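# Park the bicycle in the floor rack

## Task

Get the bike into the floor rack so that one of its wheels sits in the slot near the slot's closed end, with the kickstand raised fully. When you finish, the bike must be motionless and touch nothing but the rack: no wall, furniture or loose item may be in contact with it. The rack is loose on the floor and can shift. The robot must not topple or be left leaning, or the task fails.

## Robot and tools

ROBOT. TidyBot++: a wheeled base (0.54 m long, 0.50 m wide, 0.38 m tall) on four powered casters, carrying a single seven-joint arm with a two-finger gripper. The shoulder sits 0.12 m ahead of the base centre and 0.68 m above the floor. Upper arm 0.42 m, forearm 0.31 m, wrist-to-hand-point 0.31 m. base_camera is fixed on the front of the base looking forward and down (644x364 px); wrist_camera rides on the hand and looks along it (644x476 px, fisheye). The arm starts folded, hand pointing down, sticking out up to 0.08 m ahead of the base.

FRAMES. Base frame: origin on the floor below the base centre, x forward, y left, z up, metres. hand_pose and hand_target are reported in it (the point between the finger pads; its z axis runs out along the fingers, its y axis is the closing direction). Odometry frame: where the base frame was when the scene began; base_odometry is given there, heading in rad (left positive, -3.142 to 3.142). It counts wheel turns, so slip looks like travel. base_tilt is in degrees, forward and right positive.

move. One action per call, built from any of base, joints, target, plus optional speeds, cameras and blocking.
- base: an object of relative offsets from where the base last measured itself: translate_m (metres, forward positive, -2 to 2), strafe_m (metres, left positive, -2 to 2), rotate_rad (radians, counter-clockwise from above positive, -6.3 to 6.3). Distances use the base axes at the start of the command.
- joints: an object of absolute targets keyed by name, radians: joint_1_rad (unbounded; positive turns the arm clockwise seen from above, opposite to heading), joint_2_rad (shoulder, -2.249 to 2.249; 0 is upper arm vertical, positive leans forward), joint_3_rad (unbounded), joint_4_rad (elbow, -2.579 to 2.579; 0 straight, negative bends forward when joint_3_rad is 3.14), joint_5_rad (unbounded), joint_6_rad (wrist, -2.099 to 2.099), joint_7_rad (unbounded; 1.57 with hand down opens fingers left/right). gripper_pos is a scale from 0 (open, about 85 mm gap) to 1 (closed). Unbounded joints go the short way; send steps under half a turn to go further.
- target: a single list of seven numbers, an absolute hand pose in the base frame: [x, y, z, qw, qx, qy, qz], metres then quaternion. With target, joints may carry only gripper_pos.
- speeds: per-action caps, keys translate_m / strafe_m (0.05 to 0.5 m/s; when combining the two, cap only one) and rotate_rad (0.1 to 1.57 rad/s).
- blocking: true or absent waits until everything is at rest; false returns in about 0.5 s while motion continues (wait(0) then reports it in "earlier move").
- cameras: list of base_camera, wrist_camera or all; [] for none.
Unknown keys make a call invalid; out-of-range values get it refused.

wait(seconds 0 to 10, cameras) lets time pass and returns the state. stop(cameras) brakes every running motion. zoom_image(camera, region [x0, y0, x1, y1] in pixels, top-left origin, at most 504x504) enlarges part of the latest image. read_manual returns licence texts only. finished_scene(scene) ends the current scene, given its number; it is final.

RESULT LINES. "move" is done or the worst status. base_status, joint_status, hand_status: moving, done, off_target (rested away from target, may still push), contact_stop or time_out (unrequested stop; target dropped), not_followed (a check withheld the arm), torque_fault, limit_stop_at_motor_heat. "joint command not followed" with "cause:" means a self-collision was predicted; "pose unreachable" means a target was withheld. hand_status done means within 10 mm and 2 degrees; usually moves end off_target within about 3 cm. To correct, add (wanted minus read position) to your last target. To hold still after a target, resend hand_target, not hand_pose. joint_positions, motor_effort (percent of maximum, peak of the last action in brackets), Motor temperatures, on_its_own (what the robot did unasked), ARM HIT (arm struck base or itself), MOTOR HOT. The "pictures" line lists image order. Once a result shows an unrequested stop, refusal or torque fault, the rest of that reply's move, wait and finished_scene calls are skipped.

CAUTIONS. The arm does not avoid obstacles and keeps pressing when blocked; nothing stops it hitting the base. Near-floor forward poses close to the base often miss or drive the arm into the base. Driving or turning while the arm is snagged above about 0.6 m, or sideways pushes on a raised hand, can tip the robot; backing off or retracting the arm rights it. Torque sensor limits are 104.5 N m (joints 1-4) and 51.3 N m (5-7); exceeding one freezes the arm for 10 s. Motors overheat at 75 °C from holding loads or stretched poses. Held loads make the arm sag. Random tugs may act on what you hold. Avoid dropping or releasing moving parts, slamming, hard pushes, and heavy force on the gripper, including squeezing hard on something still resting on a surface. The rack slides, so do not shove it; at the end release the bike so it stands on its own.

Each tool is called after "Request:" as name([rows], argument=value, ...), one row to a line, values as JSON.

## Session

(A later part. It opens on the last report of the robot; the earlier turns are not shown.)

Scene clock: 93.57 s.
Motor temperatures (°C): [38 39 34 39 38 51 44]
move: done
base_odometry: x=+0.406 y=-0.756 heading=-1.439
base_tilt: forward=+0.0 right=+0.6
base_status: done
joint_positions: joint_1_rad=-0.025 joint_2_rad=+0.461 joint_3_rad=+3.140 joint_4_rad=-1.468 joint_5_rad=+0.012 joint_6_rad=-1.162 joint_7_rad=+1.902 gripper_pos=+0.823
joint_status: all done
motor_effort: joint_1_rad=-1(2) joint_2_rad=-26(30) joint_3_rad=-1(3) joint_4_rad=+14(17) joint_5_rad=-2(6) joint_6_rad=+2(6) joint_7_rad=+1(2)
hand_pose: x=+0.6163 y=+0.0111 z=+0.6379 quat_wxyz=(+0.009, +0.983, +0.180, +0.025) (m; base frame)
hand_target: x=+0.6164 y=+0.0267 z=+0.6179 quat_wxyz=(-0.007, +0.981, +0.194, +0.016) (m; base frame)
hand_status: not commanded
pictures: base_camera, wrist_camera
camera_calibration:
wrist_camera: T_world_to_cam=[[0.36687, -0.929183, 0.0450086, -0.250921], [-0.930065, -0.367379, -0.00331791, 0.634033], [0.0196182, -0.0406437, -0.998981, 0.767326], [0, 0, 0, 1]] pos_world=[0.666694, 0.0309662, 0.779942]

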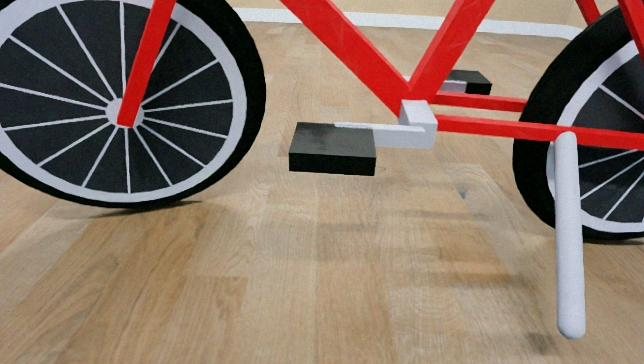

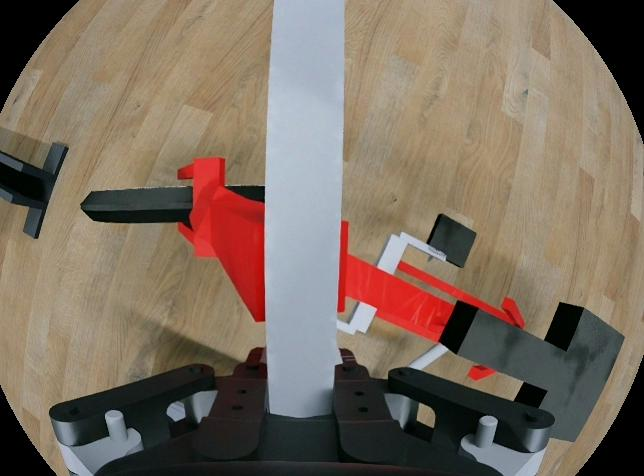

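Request:
move(base={"translate_m": -0.031, "strafe_m": 0.121}, speeds={"strafe_m": 0.1})

Request:
zoom_image(camera="wrist_camera", region=[0, 120, 240, 300])

Scene clock: 95.93 s.
Motor temperatures (°C): [38 39 34 39 38 51 44]
move: done
base_odometry: x=+0.522 y=-0.709 heading=-1.439
base_tilt: forward=+0.0 right=+0.6
base_status: done
joint_positions: joint_1_rad=-0.041 joint_2_rad=+0.459 joint_3_rad=+3.138 joint_4_rad=-1.469 joint_5_rad=+0.012 joint_6_rad=-1.162 joint_7_rad=+1.907 gripper_pos=+0.823
joint_status: not commanded
motor_effort: joint_1_rad=+0(5) joint_2_rad=-23(27) joint_3_rad=+0(5) joint_4_rad=+13(16) joint_5_rad=-3(6) joint_6_rad=+3(5) joint_7_rad=-1(2)
hand_pose: x=+0.6156 y=+0.0201 z=+0.6381 quat_wxyz=(+0.008, +0.981, +0.191, +0.025) (m; base frame)
hand_target: x=+0.6164 y=+0.0267 z=+0.6179 quat_wxyz=(-0.007, +0.981, +0.194, +0.016) (m; base frame)
hand_status: not commanded
pictures: base_camera, wrist_camera
camera_calibration:
wrist_camera: T_world_to_cam=[[0.387857, -0.920666, 0.0440539, -0.254833], [-0.92149, -0.388384, -0.0037476, 0.632097], [0.0205601, -0.0391417, -0.999022, 0.767385], [0, 0, 0, 1]] pos_world=[0.665533, 0.0409173, 0.780229]

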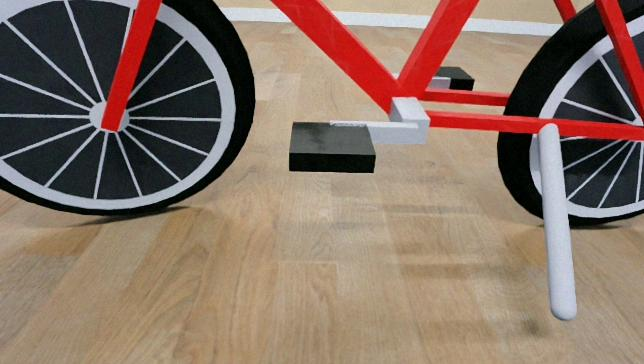

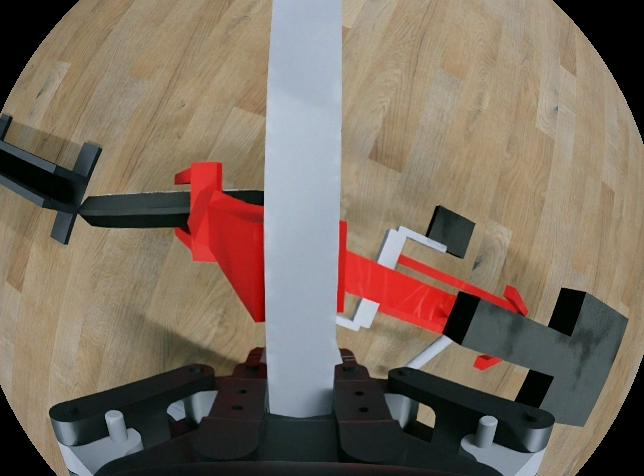

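Scaled by 2.100.

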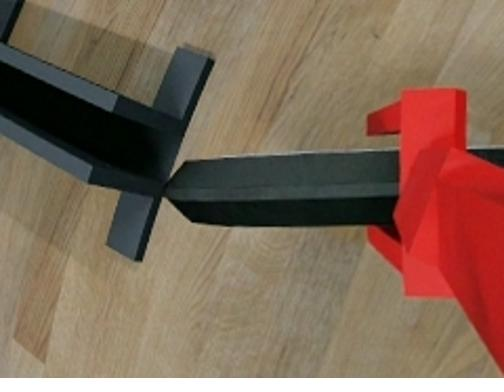

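Request:
move(base={"translate_m": -0.034, "strafe_m": 0.115}, speeds={"strafe_m": 0.1})

Request:
zoom_image(camera="wrist_camera", region=[0, 120, 240, 300])

Scene clock: 98.20 s.
Motor temperatures (°C): [38 39 34 39 38 51 44]
move: done
base_odometry: x=+0.632 y=-0.661 heading=-1.439
base_tilt: forward=+0.0 right=+0.6
base_status: done
joint_positions: joint_1_rad=-0.042 joint_2_rad=+0.458 joint_3_rad=+3.137 joint_4_rad=-1.468 joint_5_rad=+0.012 joint_6_rad=-1.162 joint_7_rad=+1.909 gripper_pos=+0.823
joint_status: not commanded
motor_effort: joint_1_rad=+0(5) joint_2_rad=-22(23) joint_3_rad=+0(4) joint_4_rad=+13(14) joint_5_rad=-3(6) joint_6_rad=+3(6) joint_7_rad=-1(2)
hand_pose: x=+0.6158 y=+0.0213 z=+0.6388 quat_wxyz=(+0.008, +0.981, +0.193, +0.025) (m; base frame)
hand_target: x=+0.6164 y=+0.0267 z=+0.6179 quat_wxyz=(-0.007, +0.981, +0.194, +0.016) (m; base frame)
hand_status: not commanded
pictures: base_camera, wrist_camera
camera_calibration:
wrist_camera: T_world_to_cam=[[0.391483, -0.91912, 0.0442558, -0.25626], [-0.919919, -0.392074, -0.00519295, 0.632788], [0.0221245, -0.0386789, -0.999007, 0.767058], [0, 0, 0, 1]] pos_world=[0.665465, 0.0422344, 0.780923]

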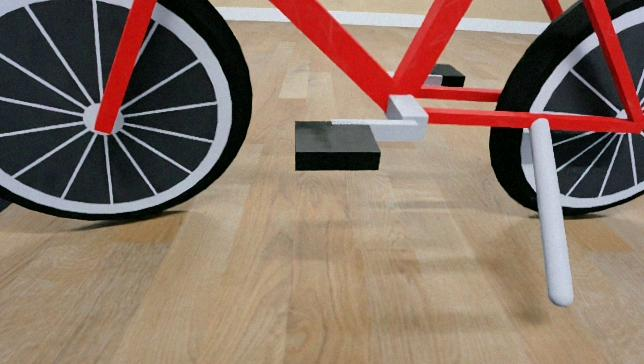

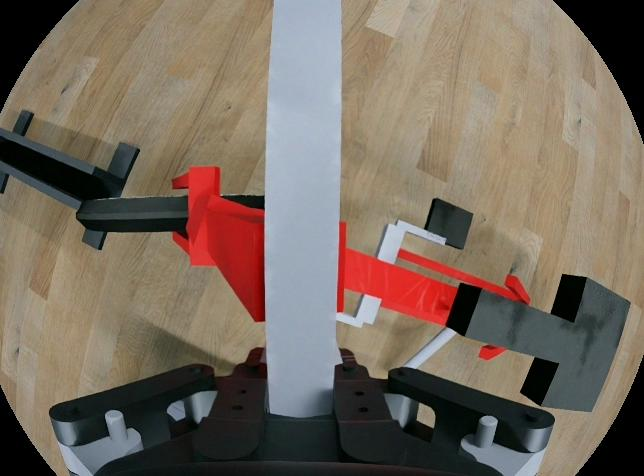

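Scaled by 2.100.

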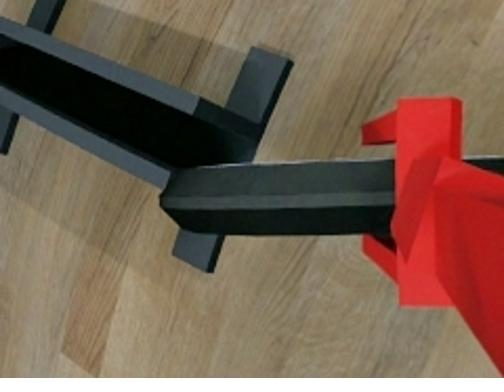

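Request:
move(base={"translate_m": 0.01, "strafe_m": -0.03}, speeds={"strafe_m": 0.1}, cameras=[])

Request:
move(base={"strafe_m": 0.012}, speeds={"strafe_m": 0.1}, joints={"joint_7_rad": 1.47})

Request:
zoom_image(camera="wrist_camera", region=[0, 120, 240, 300])

Scene clock: 100.00 s.
Motor temperatures (°C): [38 39 34 39 38 51 44]
move: done
base_odometry: x=+0.603 y=-0.674 heading=-1.439
base_tilt: forward=+0.0 right=+0.6
base_status: done
joint_positions: joint_1_rad=-0.028 joint_2_rad=+0.458 joint_3_rad=+3.145 joint_4_rad=-1.468 joint_5_rad=+0.012 joint_6_rad=-1.162 joint_7_rad=+1.909 gripper_pos=+0.823
joint_status: not commanded
motor_effort: joint_1_rad=-1(5) joint_2_rad=-25(26) joint_3_rad=-1(4) joint_4_rad=+15(16) joint_5_rad=-2(5) joint_6_rad=+4(5) joint_7_rad=-1(1)
hand_pose: x=+0.6163 y=+0.0105 z=+0.6388 quat_wxyz=(+0.010, +0.983, +0.183, +0.025) (m; base frame)
hand_target: x=+0.6164 y=+0.0267 z=+0.6179 quat_wxyz=(-0.007, +0.981, +0.194, +0.016) (m; base frame)
hand_status: not commanded
pictures: none
No camera images: "cameras" was empty.

Scene clock: 101.17 s.
Motor temperatures (°C): [38 39 34 39 38 51 44]
move: done
base_odometry: x=+0.615 y=-0.673 heading=-1.439
base_tilt: forward=+0.0 right=+0.6
base_status: done
joint_positions: joint_1_rad=-0.045 joint_2_rad=+0.450 joint_3_rad=+3.136 joint_4_rad=-1.466 joint_5_rad=+0.012 joint_6_rad=-1.162 joint_7_rad=+1.526 gripper_pos=+0.823
joint_status: all done
motor_effort: joint_1_rad=+1(5) joint_2_rad=-20(26) joint_3_rad=+1(4) joint_4_rad=+13(15) joint_5_rad=-4(6) joint_6_rad=+7(8) joint_7_rad=-2(3)
hand_pose: x=+0.6170 y=+0.0228 z=+0.6438 quat_wxyz=(+0.003, +0.999, +0.005, +0.032) (m; base frame)
hand_target: x=+0.6164 y=+0.0267 z=+0.6179 quat_wxyz=(-0.011, +0.999, -0.035, +0.014) (m; base frame)
hand_status: not commanded
pictures: base_camera, wrist_camera
camera_calibration:
wrist_camera: T_world_to_cam=[[0.0227987, -0.999446, 0.0242504, -0.0133833], [-0.999474, -0.0233458, -0.022524, 0.686336], [0.0230777, -0.0237241, -0.999452, 0.771463], [0, 0, 0, 1]] pos_world=[0.668476, 0.0209494, 0.786824]

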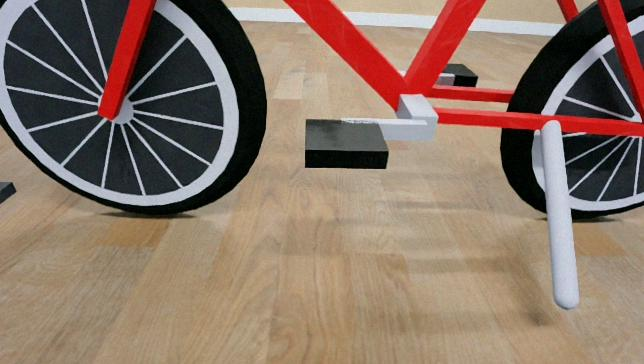

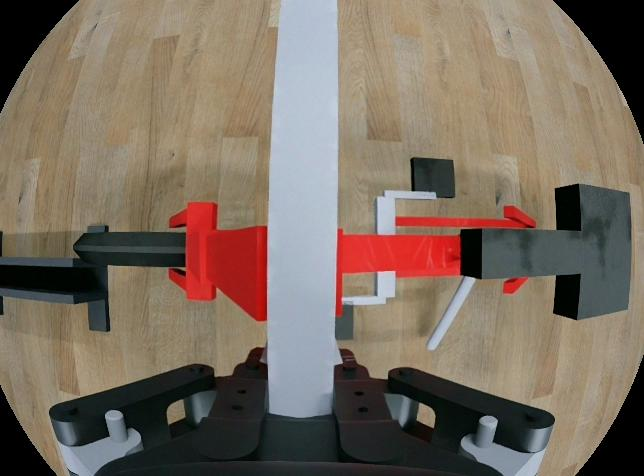

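Scaled by 2.100.

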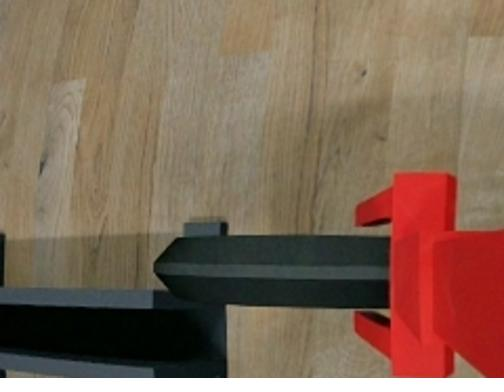

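Request:
move(base={"strafe_m": 0.015}, speeds={"strafe_m": 0.1}, joints={"joint_7_rad": 1.09}, cameras=[])

Request:
move(base={"translate_m": -0.05, "strafe_m": -0.18}, speeds={"strafe_m": 0.12})

Scene clock: 102.90 s.
Motor temperatures (°C): [38 39 34 39 38 51 44]
move: done
base_odometry: x=+0.630 y=-0.670 heading=-1.438
base_tilt: forward=+0.0 right=+0.6
base_status: done
joint_positions: joint_1_rad=-0.053 joint_2_rad=+0.443 joint_3_rad=+3.131 joint_4_rad=-1.459 joint_5_rad=+0.012 joint_6_rad=-1.162 joint_7_rad=+1.145 gripper_pos=+0.823
joint_status: all done
motor_effort: joint_1_rad=+2(5) joint_2_rad=-18(20) joint_3_rad=+1(4) joint_4_rad=+12(13) joint_5_rad=-3(6) joint_6_rad=+7(8) joint_7_rad=-1(3)
hand_pose: x=+0.6197 y=+0.0293 z=+0.6494 quat_wxyz=(-0.006, +0.983, -0.179, +0.038) (m; base frame)
hand_target: x=+0.6164 y=+0.0267 z=+0.6179 quat_wxyz=(-0.013, +0.975, -0.223, +0.011) (m; base frame)
hand_status: not commanded
pictures: none
No camera images: "cameras" was empty.

Scene clock: 105.33 s.
Motor temperatures (°C): [38 39 34 39 38 51 44]
move: done
base_odometry: x=+0.445 y=-0.644 heading=-1.438
base_tilt: forward=+0.0 right=+0.6
base_status: done
joint_positions: joint_1_rad=-0.046 joint_2_rad=+0.443 joint_3_rad=+3.132 joint_4_rad=-1.460 joint_5_rad=+0.011 joint_6_rad=-1.162 joint_7_rad=+1.140 gripper_pos=+0.823
joint_status: not commanded
motor_effort: joint_1_rad=+2(7) joint_2_rad=-21(24) joint_3_rad=+2(5) joint_4_rad=+14(16) joint_5_rad=+0(4) joint_6_rad=+7(8) joint_7_rad=+0(1)
hand_pose: x=+0.6195 y=+0.0257 z=+0.6493 quat_wxyz=(-0.006, +0.982, -0.185, +0.038) (m; base frame)
hand_target: x=+0.6164 y=+0.0267 z=+0.6179 quat_wxyz=(-0.013, +0.975, -0.223, +0.011) (m; base frame)
hand_status: not commanded
pictures: base_camera, wrist_camera
camera_calibration:
wrist_camera: T_world_to_cam=[[-0.350459, -0.936544, -0.00798315, 0.239879], [-0.936028, 0.350532, -0.0312731, 0.645842], [0.032087, -0.00348749, -0.999479, 0.770882], [0, 0, 0, 1]] pos_world=[0.663859, 0.000957024, 0.792593]

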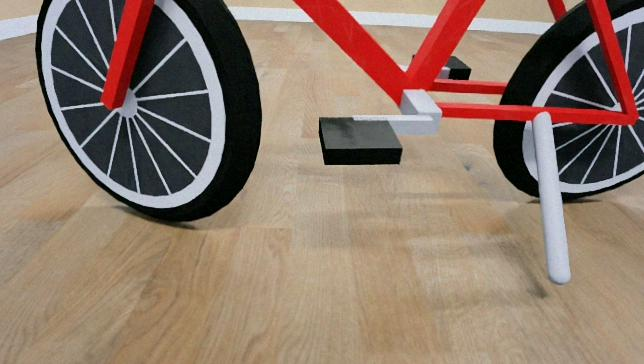

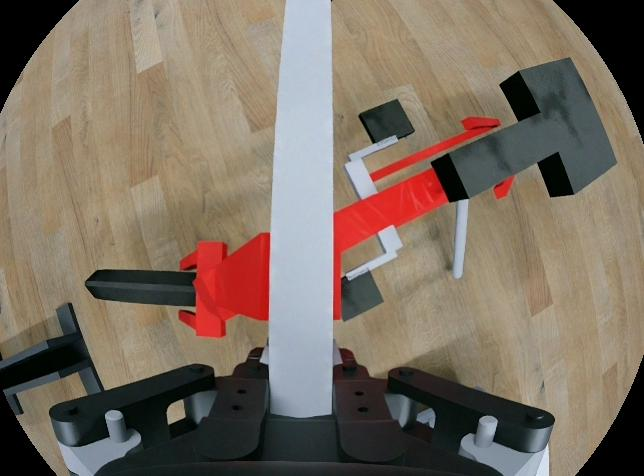

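Request:
move(base={"strafe_m": -0.015}, speeds={"strafe_m": 0.1}, joints={"joint_7_rad": 1.59})

Request:
zoom_image(camera="wrist_camera", region=[0, 120, 240, 300])

Scene clock: 106.63 s.
Motor temperatures (°C): [38 39 34 39 38 51 44]
move: done
base_odometry: x=+0.430 y=-0.646 heading=-1.439
base_tilt: forward=+0.0 right=+0.6
base_status: done
joint_positions: joint_1_rad=-0.032 joint_2_rad=+0.451 joint_3_rad=+3.141 joint_4_rad=-1.461 joint_5_rad=+0.004 joint_6_rad=-1.159 joint_7_rad=+1.544 gripper_pos=+0.823
joint_status: all done
motor_effort: joint_1_rad=+0(5) joint_2_rad=-26(28) joint_3_rad=+0(4) joint_4_rad=+15(16) joint_5_rad=+0(3) joint_6_rad=+2(7) joint_7_rad=+2(2)
hand_pose: x=+0.6203 y=+0.0168 z=+0.6449 quat_wxyz=(+0.001, +0.999, +0.004, +0.035) (m; base frame)
hand_target: x=+0.6164 y=+0.0267 z=+0.6179 quat_wxyz=(-0.010, +1.000, +0.025, +0.014) (m; base frame)
hand_status: not commanded
pictures: base_camera, wrist_camera
camera_calibration:
wrist_camera: T_world_to_cam=[[0.0214714, -0.999571, 0.0199351, -0.01581], [-0.999318, -0.0220565, -0.0296126, 0.693966], [0.0300396, -0.0192856, -0.999363, 0.767956], [0, 0, 0, 1]] pos_world=[0.670764, 0.0143138, 0.788332]

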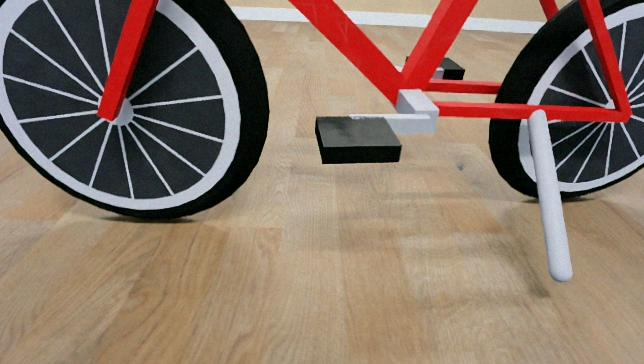

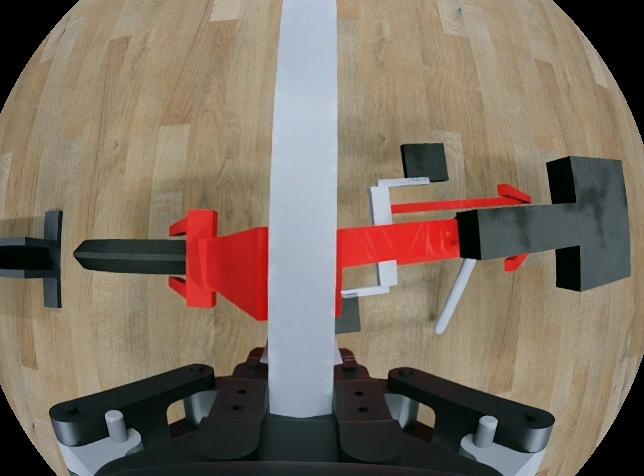

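Scaled by 2.100.

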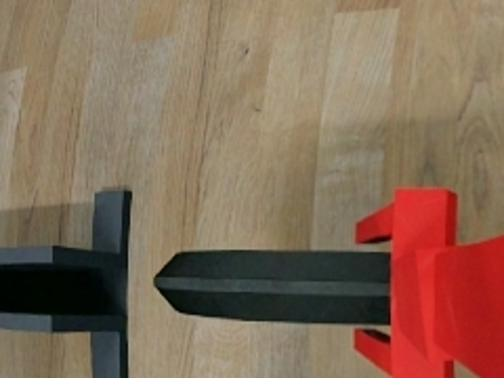

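Request:
move(base={"translate_m": -0.017, "strafe_m": 0.19}, speeds={"strafe_m": 0.1}, joints={"joint_7_rad": 1.67})

Request:
zoom_image(camera="wrist_camera", region=[0, 120, 240, 300])

Scene clock: 109.70 s.
Motor temperatures (°C): [38 39 34 39 38 51 44]
move: done
base_odometry: x=+0.616 y=-0.604 heading=-1.438
base_tilt: forward=+0.0 right=+0.6
base_status: done
joint_positions: joint_1_rad=-0.038 joint_2_rad=+0.454 joint_3_rad=+3.142 joint_4_rad=-1.461 joint_5_rad=+0.004 joint_6_rad=-1.159 joint_7_rad=+1.629 gripper_pos=+0.823
joint_status: all done
motor_effort: joint_1_rad=-1(6) joint_2_rad=-28(30) joint_3_rad=-1(5) joint_4_rad=+15(16) joint_5_rad=-2(4) joint_6_rad=+1(2) joint_7_rad=+1(3)
hand_pose: x=+0.6199 y=+0.0192 z=+0.6433 quat_wxyz=(+0.002, +0.998, +0.049, +0.034) (m; base frame)
hand_target: x=+0.6164 y=+0.0267 z=+0.6179 quat_wxyz=(-0.009, +0.998, +0.065, +0.015) (m; base frame)
hand_status: not commanded
pictures: base_camera, wrist_camera
camera_calibration:
wrist_camera: T_world_to_cam=[[0.110779, -0.993502, 0.0261291, -0.0728222], [-0.99344, -0.111446, -0.0256382, 0.689104], [0.0283836, -0.0231175, -0.99933, 0.767421], [0, 0, 0, 1]] pos_world=[0.670868, 0.0221897, 0.786477]

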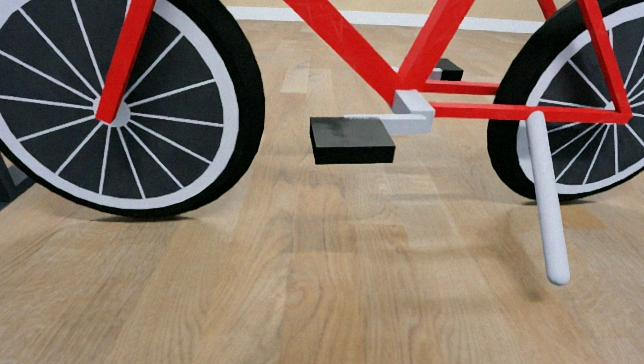

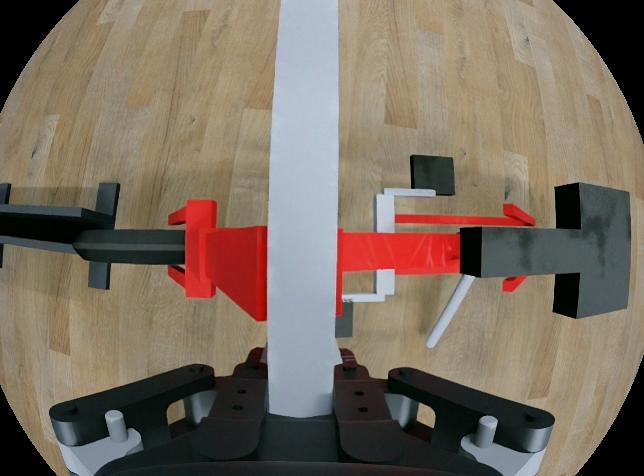

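Scaled by 2.100.

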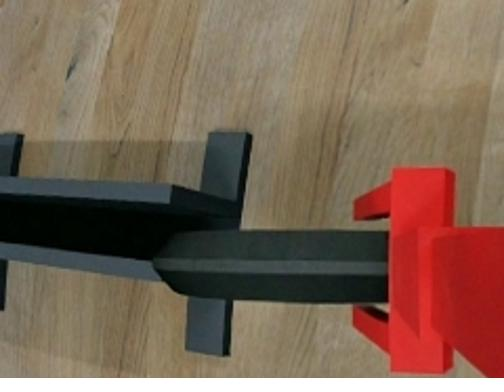

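Request:
move(base={"strafe_m": -0.015}, speeds={"strafe_m": 0.1}, joints={"joint_7_rad": 1.47})

Request:
zoom_image(camera="wrist_camera", region=[0, 120, 240, 300])

Scene clock: 110.73 s.
Motor temperatures (°C): [38 39 34 39 38 51 44]
move: done
base_odometry: x=+0.601 y=-0.606 heading=-1.439
base_tilt: forward=+0.0 right=+0.6
base_status: done
joint_positions: joint_1_rad=-0.040 joint_2_rad=+0.451 joint_3_rad=+3.136 joint_4_rad=-1.462 joint_5_rad=+0.004 joint_6_rad=-1.173 joint_7_rad=+1.497 gripper_pos=+0.823
joint_status: all done
motor_effort: joint_1_rad=+1(5) joint_2_rad=-22(29) joint_3_rad=+1(4) joint_4_rad=+14(17) joint_5_rad=-2(6) joint_6_rad=+6(7) joint_7_rad=-1(2)
hand_pose: x=+0.6151 y=+0.0229 z=+0.6441 quat_wxyz=(-0.001, +1.000, -0.013, +0.028) (m; base frame)
hand_target: x=+0.6164 y=+0.0267 z=+0.6179 quat_wxyz=(-0.011, +0.999, -0.035, +0.014) (m; base frame)
hand_status: not commanded
pictures: base_camera, wrist_camera
camera_calibration:
wrist_camera: T_world_to_cam=[[-0.0124518, -0.999804, 0.0154121, 0.0141978], [-0.99983, 0.0122391, -0.0138192, 0.678229], [0.0136278, -0.0155816, -0.999786, 0.77766], [0, 0, 0, 1]] pos_world=[0.667692, 0.0180113, 0.786647]

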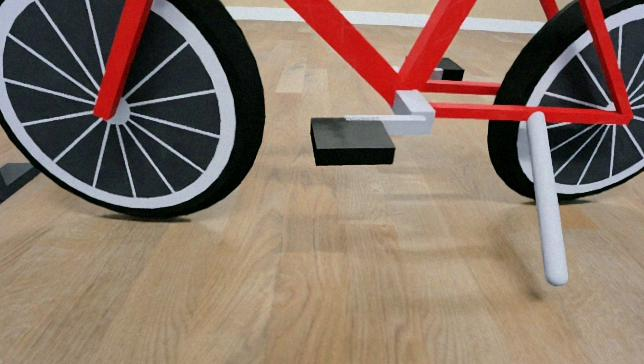

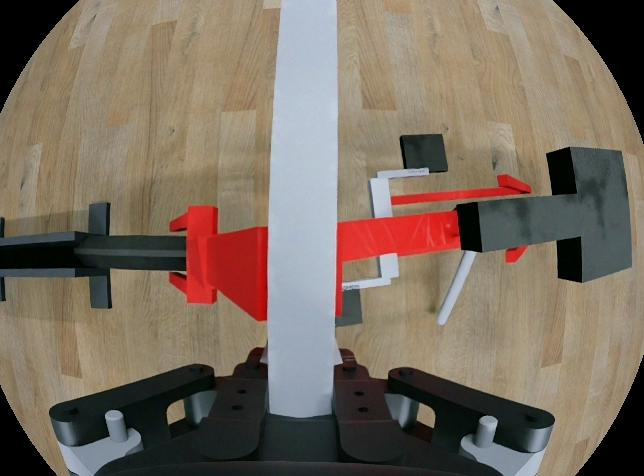

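Scaled by 2.100.

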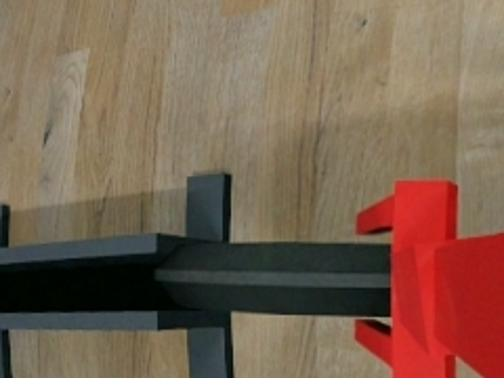

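Request:
move(base={"strafe_m": 0.12, "translate_m": -0.003}, speeds={"strafe_m": 0.1}, joints={"joint_7_rad": 1.55})

Request:
zoom_image(camera="wrist_camera", region=[0, 120, 240, 300])

Scene clock: 112.80 s.
Motor temperatures (°C): [38 39 34 39 38 51 44]
move: done
base_odometry: x=+0.720 y=-0.587 heading=-1.438
base_tilt: forward=+0.0 right=+0.6
base_status: done
joint_positions: joint_1_rad=-0.043 joint_2_rad=+0.452 joint_3_rad=+3.138 joint_4_rad=-1.462 joint_5_rad=+0.004 joint_6_rad=-1.167 joint_7_rad=+1.547 gripper_pos=+0.823
joint_status: all done
motor_effort: joint_1_rad=+0(5) joint_2_rad=-26(28) joint_3_rad=+0(4) joint_4_rad=+15(16) joint_5_rad=-2(5) joint_6_rad=+3(7) joint_7_rad=+0(1)
hand_pose: x=+0.6168 y=+0.0232 z=+0.6438 quat_wxyz=(+0.000, +0.999, +0.012, +0.030) (m; base frame)
hand_target: x=+0.6164 y=+0.0267 z=+0.6179 quat_wxyz=(-0.010, +1.000, +0.005, +0.014) (m; base frame)
hand_status: not commanded
pictures: base_camera, wrist_camera
camera_calibration:
wrist_camera: T_world_to_cam=[[0.0371893, -0.999131, 0.0188448, -0.0183197], [-0.999119, -0.0375428, -0.0187639, 0.683836], [0.0194551, -0.0181304, -0.999646, 0.773698], [0, 0, 0, 1]] pos_world=[0.668863, 0.0213968, 0.786601]

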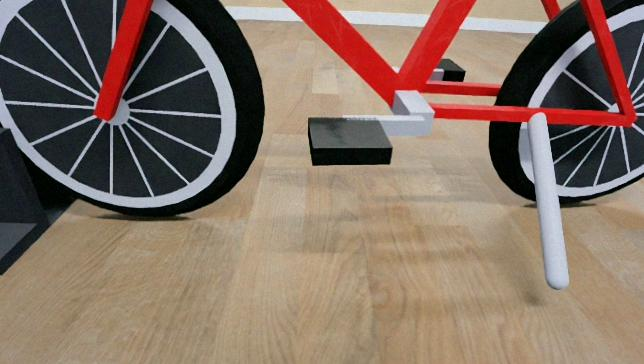

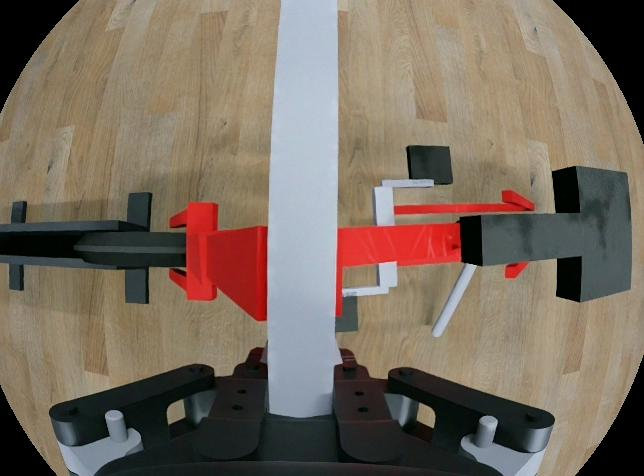

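Scaled by 2.100.

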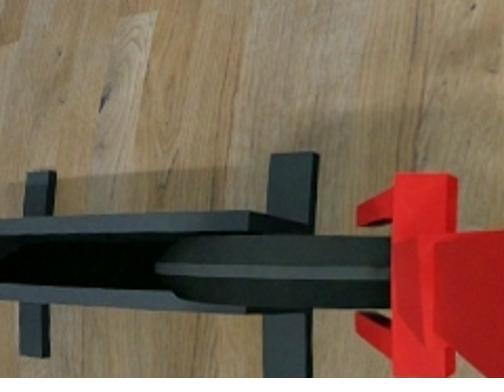

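Request:
move(base={"strafe_m": 0.12, "translate_m": 0.004}, speeds={"strafe_m": 0.1}, joints={"joint_7_rad": 1.485})

Request:
zoom_image(camera="wrist_camera", region=[0, 120, 240, 300])

Scene clock: 114.90 s.
Motor temperatures (°C): [38 39 34 39 38 51 44]
move: done
base_odometry: x=+0.839 y=-0.575 heading=-1.438
base_tilt: forward=+0.0 right=+0.6
base_status: done
joint_positions: joint_1_rad=-0.045 joint_2_rad=+0.450 joint_3_rad=+3.136 joint_4_rad=-1.463 joint_5_rad=+0.004 joint_6_rad=-1.167 joint_7_rad=+1.508 gripper_pos=+0.823
joint_status: all done
motor_effort: joint_1_rad=+0(5) joint_2_rad=-23(26) joint_3_rad=-1(5) joint_4_rad=+14(16) joint_5_rad=-4(7) joint_6_rad=+5(7) joint_7_rad=+0(3)
hand_pose: x=+0.6169 y=+0.0250 z=+0.6446 quat_wxyz=(-0.001, +0.999, -0.006, +0.031) (m; base frame)
hand_target: x=+0.6164 y=+0.0267 z=+0.6179 quat_wxyz=(-0.010, +0.999, -0.027, +0.014) (m; base frame)
hand_status: not commanded
pictures: base_camera, wrist_camera
camera_calibration:
wrist_camera: T_world_to_cam=[[0.00174998, -0.999873, 0.0158094, 0.00732049], [-0.999777, -0.00208182, -0.0209979, 0.684993], [0.0210281, -0.0157691, -0.999655, 0.77352], [0, 0, 0, 1]] pos_world=[0.668562, 0.0209433, 0.787521]

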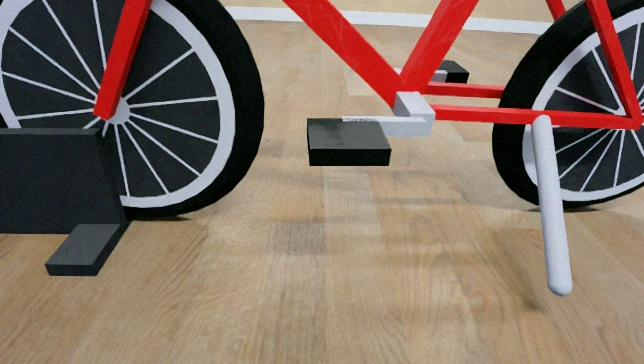

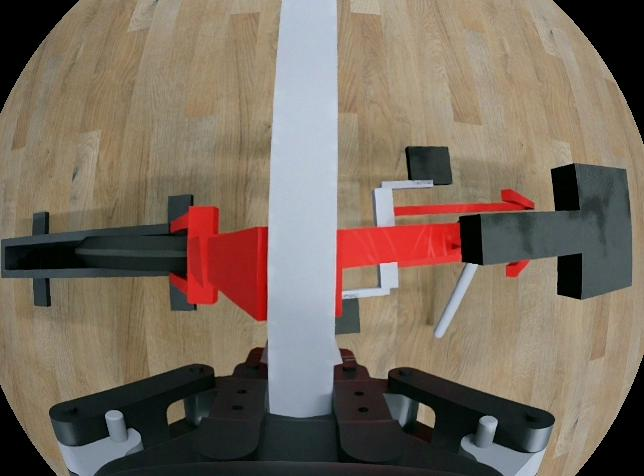

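Scaled by 2.100.

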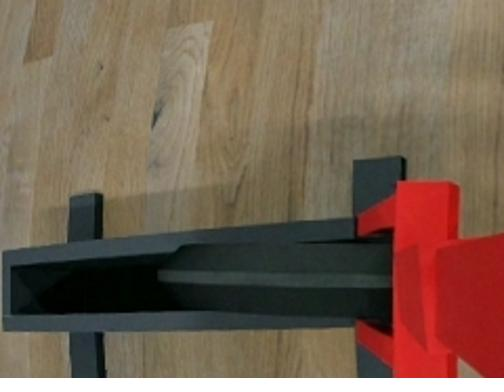

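Request:
move(base={"strafe_m": 0.15, "translate_m": -0.004}, speeds={"strafe_m": 0.1})

Request:
zoom_image(camera="wrist_camera", region=[0, 120, 240, 300])

Scene clock: 117.70 s.
Motor temperatures (°C): [38 39 34 39 38 51 44]
move: done
base_odometry: x=+0.988 y=-0.551 heading=-1.438
base_tilt: forward=+0.0 right=+0.6
base_status: done
joint_positions: joint_1_rad=-0.046 joint_2_rad=+0.451 joint_3_rad=+3.133 joint_4_rad=-1.463 joint_5_rad=+0.015 joint_6_rad=-1.160 joint_7_rad=+1.510 gripper_pos=+0.823
joint_status: not commanded
motor_effort: joint_1_rad=+0(15) joint_2_rad=-24(29) joint_3_rad=+0(11) joint_4_rad=+16(16) joint_5_rad=-1(16) joint_6_rad=+6(8) joint_7_rad=+0(12)
hand_pose: x=+0.6185 y=+0.0240 z=+0.6441 quat_wxyz=(+0.003, +0.999, -0.001, +0.034) (m; base frame)
hand_target: x=+0.6164 y=+0.0267 z=+0.6179 quat_wxyz=(-0.010, +0.999, -0.027, +0.014) (m; base frame)
hand_status: not commanded
pictures: base_camera, wrist_camera
camera_calibration:
wrist_camera: T_world_to_cam=[[0.0113684, -0.999636, 0.0244737, -0.00522912], [-0.99959, -0.0120042, -0.0259918, 0.689923], [0.0262762, -0.0241682, -0.999363, 0.769714], [0, 0, 0, 1]] pos_world=[0.669474, 0.0216574, 0.787284]

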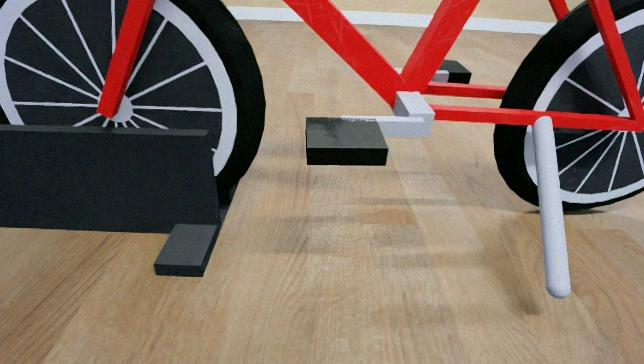

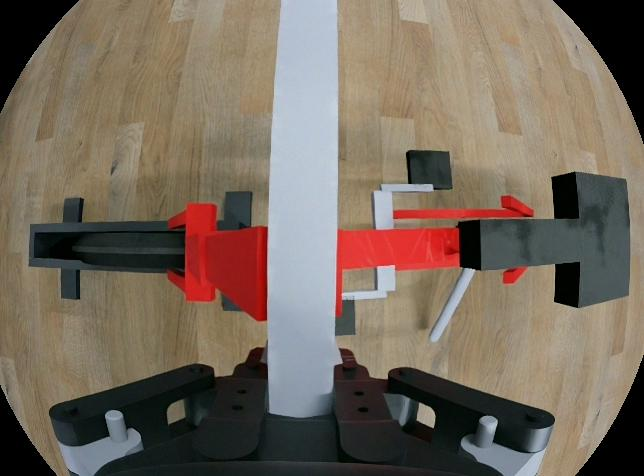

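Scaled by 2.100.

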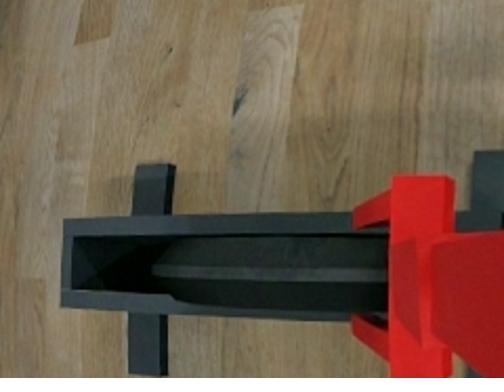

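Request:
move(base={"strafe_m": 0.14, "translate_m": -0.004}, speeds={"strafe_m": 0.1})

Request:
zoom_image(camera="wrist_camera", region=[0, 120, 240, 300])

Scene clock: 120.00 s.
Motor temperatures (°C): [38 39 34 39 38 51 44]
move: done
base_odometry: x=+1.126 y=-0.529 heading=-1.438
base_tilt: forward=-0.1 right=+0.6
base_status: done
joint_positions: joint_1_rad=-0.044 joint_2_rad=+0.452 joint_3_rad=+3.136 joint_4_rad=-1.464 joint_5_rad=+0.014 joint_6_rad=-1.159 joint_7_rad=+1.510 gripper_pos=+0.823
joint_status: not commanded
motor_effort: joint_1_rad=+0(4) joint_2_rad=-26(29) joint_3_rad=+0(4) joint_4_rad=+16(16) joint_5_rad=-2(4) joint_6_rad=+3(6) joint_7_rad=+0(1)
hand_pose: x=+0.6188 y=+0.0222 z=+0.6436 quat_wxyz=(+0.003, +0.999, -0.003, +0.034) (m; base frame)
hand_target: x=+0.6164 y=+0.0267 z=+0.6179 quat_wxyz=(-0.010, +0.999, -0.027, +0.014) (m; base frame)
hand_status: not commanded
pictures: base_camera, wrist_camera
camera_calibration:
wrist_camera: T_world_to_cam=[[0.00703807, -0.999667, 0.0248229, -0.00457826], [-0.999629, -0.00768644, -0.0261217, 0.690221], [0.0263038, -0.0246298, -0.999351, 0.769234], [0, 0, 0, 1]] pos_world=[0.669763, 0.0196747, 0.786878]

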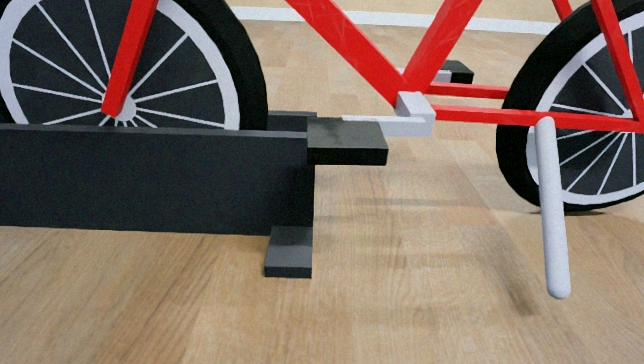

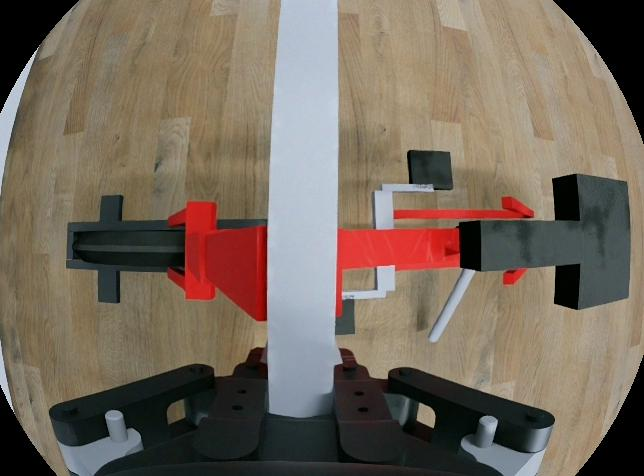

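Scaled by 2.100.

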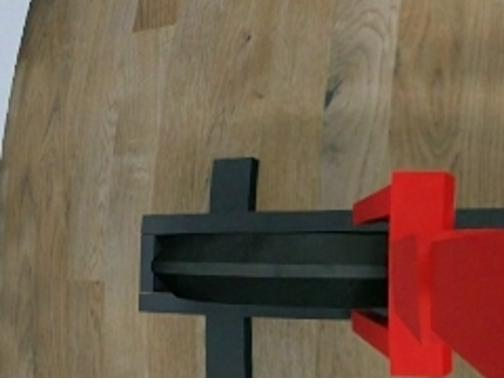

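Request:
move(base={"strafe_m": 0.012, "translate_m": -0.03}, speeds={"strafe_m": 0.05})

Scene clock: 121.23 s.
Motor temperatures (°C): [38 39 34 39 38 51 44]
move: done
base_odometry: x=+1.134 y=-0.498 heading=-1.438
base_tilt: forward=+0.0 right=+0.6
base_status: done
joint_positions: joint_1_rad=-0.037 joint_2_rad=+0.461 joint_3_rad=+3.139 joint_4_rad=-1.462 joint_5_rad=+0.014 joint_6_rad=-1.144 joint_7_rad=+1.523 gripper_pos=+0.823
joint_status: not commanded
motor_effort: joint_1_rad=-2(4) joint_2_rad=-30(31) joint_3_rad=-1(4) joint_4_rad=+13(16) joint_5_rad=-7(9) joint_6_rad=-2(4) joint_7_rad=-5(6)
hand_pose: x=+0.6241 y=+0.0175 z=+0.6398 quat_wxyz=(+0.004, +0.999, -0.001, +0.038) (m; base frame)
hand_target: x=+0.6164 y=+0.0267 z=+0.6179 quat_wxyz=(-0.010, +0.999, -0.027, +0.014) (m; base frame)
hand_status: not commanded
pictures: base_camera, wrist_camera
camera_calibration:
wrist_camera: T_world_to_cam=[[0.0107095, -0.999578, 0.0269887, -0.0129076], [-0.999356, -0.0116235, -0.0339389, 0.700216], [0.0342383, -0.0266078, -0.999059, 0.760062], [0, 0, 0, 1]] pos_world=[0.673881, 0.0154604, 0.78346]

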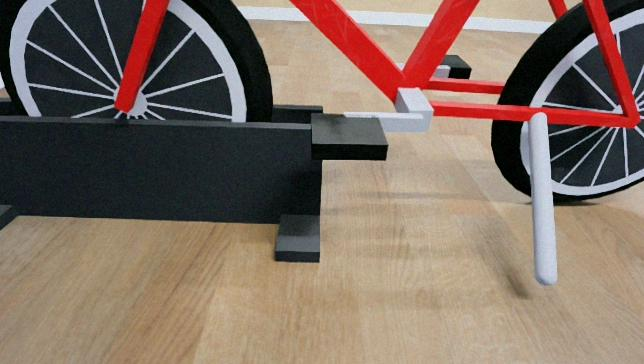

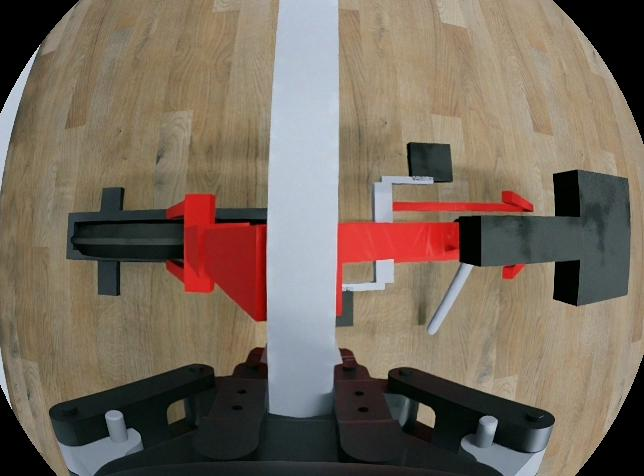

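Request:
move(base={"translate_m": -0.035}, speeds={"translate_m": 0.05})

Scene clock: 122.47 s.
Motor temperatures (°C): [38 39 34 39 38 51 44]
move: done
base_odometry: x=+1.130 y=-0.463 heading=-1.438
base_tilt: forward=+0.0 right=+0.6
base_status: done
joint_positions: joint_1_rad=-0.034 joint_2_rad=+0.472 joint_3_rad=+3.140 joint_4_rad=-1.453 joint_5_rad=+0.014 joint_6_rad=-1.119 joint_7_rad=+1.521 gripper_pos=+0.823
joint_status: not commanded
motor_effort: joint_1_rad=-2(5) joint_2_rad=-31(35) joint_3_rad=-2(4) joint_4_rad=+11(14) joint_5_rad=-7(11) joint_6_rad=-5(9) joint_7_rad=-6(8)
hand_pose: x=+0.6352 y=+0.0156 z=+0.6374 quat_wxyz=(+0.004, +0.999, -0.005, +0.049) (m; base frame)
hand_target: x=+0.6164 y=+0.0267 z=+0.6179 quat_wxyz=(-0.010, +0.999, -0.027, +0.014) (m; base frame)
hand_status: not commanded
pictures: base_camera, wrist_camera
camera_calibration:
wrist_camera: T_world_to_cam=[[0.00363091, -0.999639, 0.0266096, -0.0101207], [-0.998415, -0.00511826, -0.0560421, 0.724571], [0.056158, -0.0263639, -0.998074, 0.742643], [0, 0, 0, 1]] pos_world=[0.681754, 0.0131704, 0.782089]

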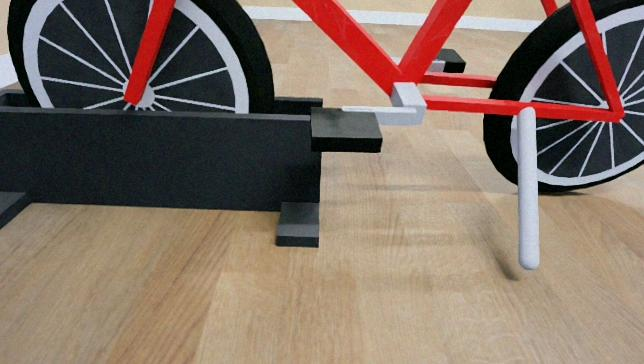

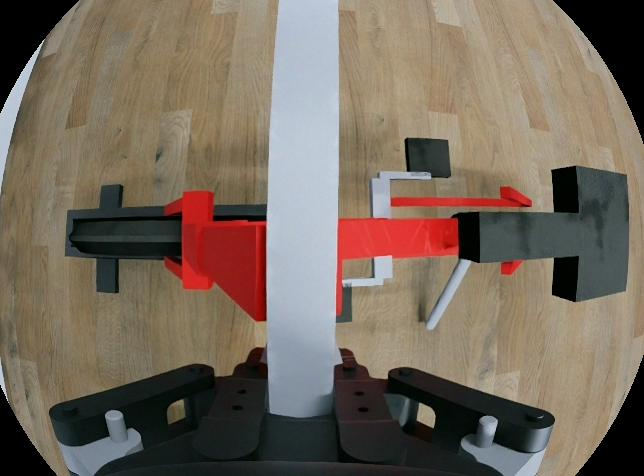

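Request:
move(joints={"gripper_pos": 0.6})

Scene clock: 123.23 s.
Motor temperatures (°C): [38 39 34 39 38 51 44]
move: done
base_odometry: x=+1.130 y=-0.463 heading=-1.438
base_tilt: forward=+0.0 right=+0.6
base_status: not commanded
joint_positions: joint_1_rad=-0.034 joint_2_rad=+0.475 joint_3_rad=+3.140 joint_4_rad=-1.475 joint_5_rad=+0.005 joint_6_rad=-1.128 joint_7_rad=+1.496 gripper_pos=+0.600
joint_status: all done
motor_effort: joint_1_rad=+0(2) joint_2_rad=-33(34) joint_3_rad=+0(2) joint_4_rad=+16(17) joint_5_rad=-1(8) joint_6_rad=+1(4) joint_7_rad=+1(6)
hand_pose: x=+0.6228 y=+0.0178 z=+0.6291 quat_wxyz=(+0.000, +0.999, -0.019, +0.032) (m; base frame)
hand_target: x=+0.6164 y=+0.0267 z=+0.6179 quat_wxyz=(-0.010, +0.999, -0.027, +0.014) (m; base frame)
hand_status: not commanded
pictures: base_camera, wrist_camera
camera_calibration:
wrist_camera: T_world_to_cam=[[-0.0237952, -0.999563, 0.0175347, 0.0150759], [-0.999475, 0.0234, -0.0224083, 0.690784], [0.0219882, -0.0180587, -0.999595, 0.757234], [0, 0, 0, 1]] pos_world=[0.67413, 0.0125796, 0.772142]

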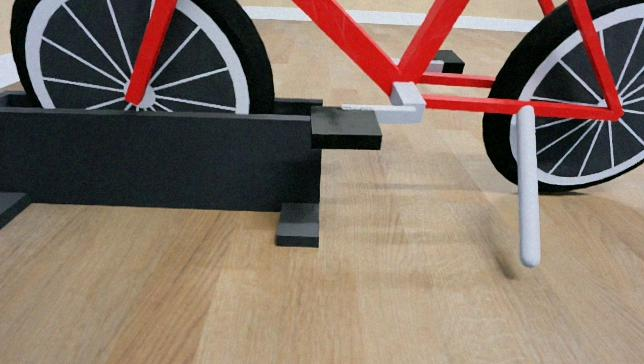

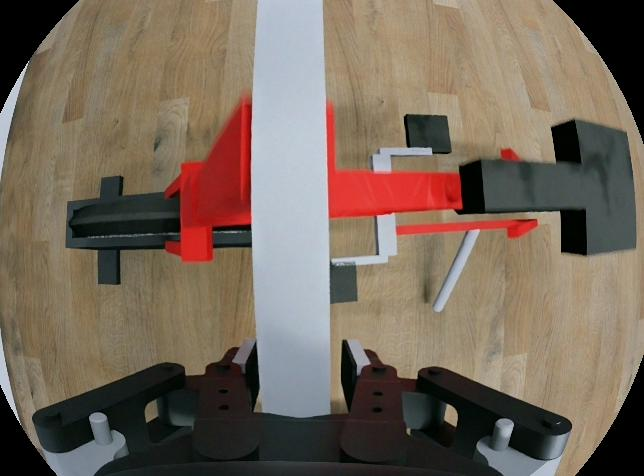

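Request:
move()

Scene clock: 127.90 s.
Motor temperatures (°C): [38 39 34 39 38 51 44]
base_odometry: x=+1.130 y=-0.463 heading=-1.438
base_tilt: forward=+0.0 right=+0.6
base_status: not commanded
joint_positions: joint_1_rad=-0.034 joint_2_rad=+0.475 joint_3_rad=+3.140 joint_4_rad=-1.475 joint_5_rad=+0.005 joint_6_rad=-1.128 joint_7_rad=+1.496 gripper_pos=+0.600
joint_status: all done
motor_effort: joint_1_rad=+0(2) joint_2_rad=-33(34) joint_3_rad=+0(2) joint_4_rad=+16(17) joint_5_rad=-2(8) joint_6_rad=+1(4) joint_7_rad=+0(6)
hand_pose: x=+0.6228 y=+0.0178 z=+0.6291 quat_wxyz=(+0.000, +0.999, -0.019, +0.032) (m; base frame)
hand_target: x=+0.6164 y=+0.0267 z=+0.6179 quat_wxyz=(-0.010, +0.999, -0.027, +0.014) (m; base frame)
hand_status: not commanded
pictures: base_camera, wrist_camera
camera_calibration:
wrist_camera: T_world_to_cam=[[-0.0237952, -0.999563, 0.0175347, 0.0150759], [-0.999475, 0.0234, -0.0224083, 0.690784], [0.0219882, -0.0180587, -0.999595, 0.757234], [0, 0, 0, 1]] pos_world=[0.67413, 0.0125796, 0.772142]

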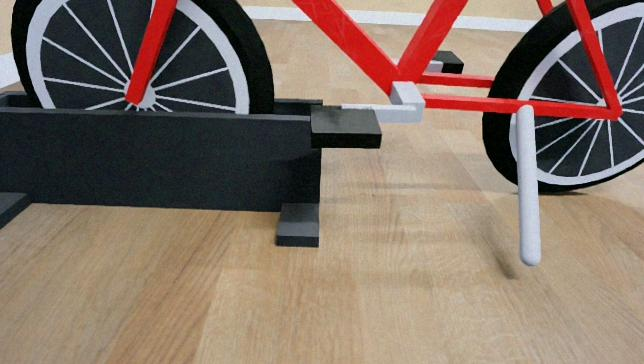

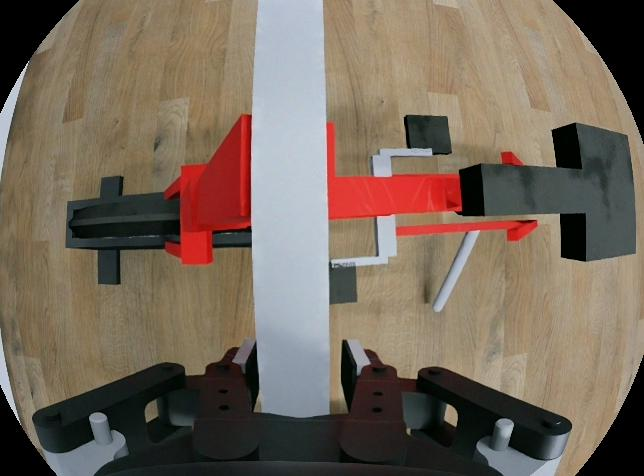

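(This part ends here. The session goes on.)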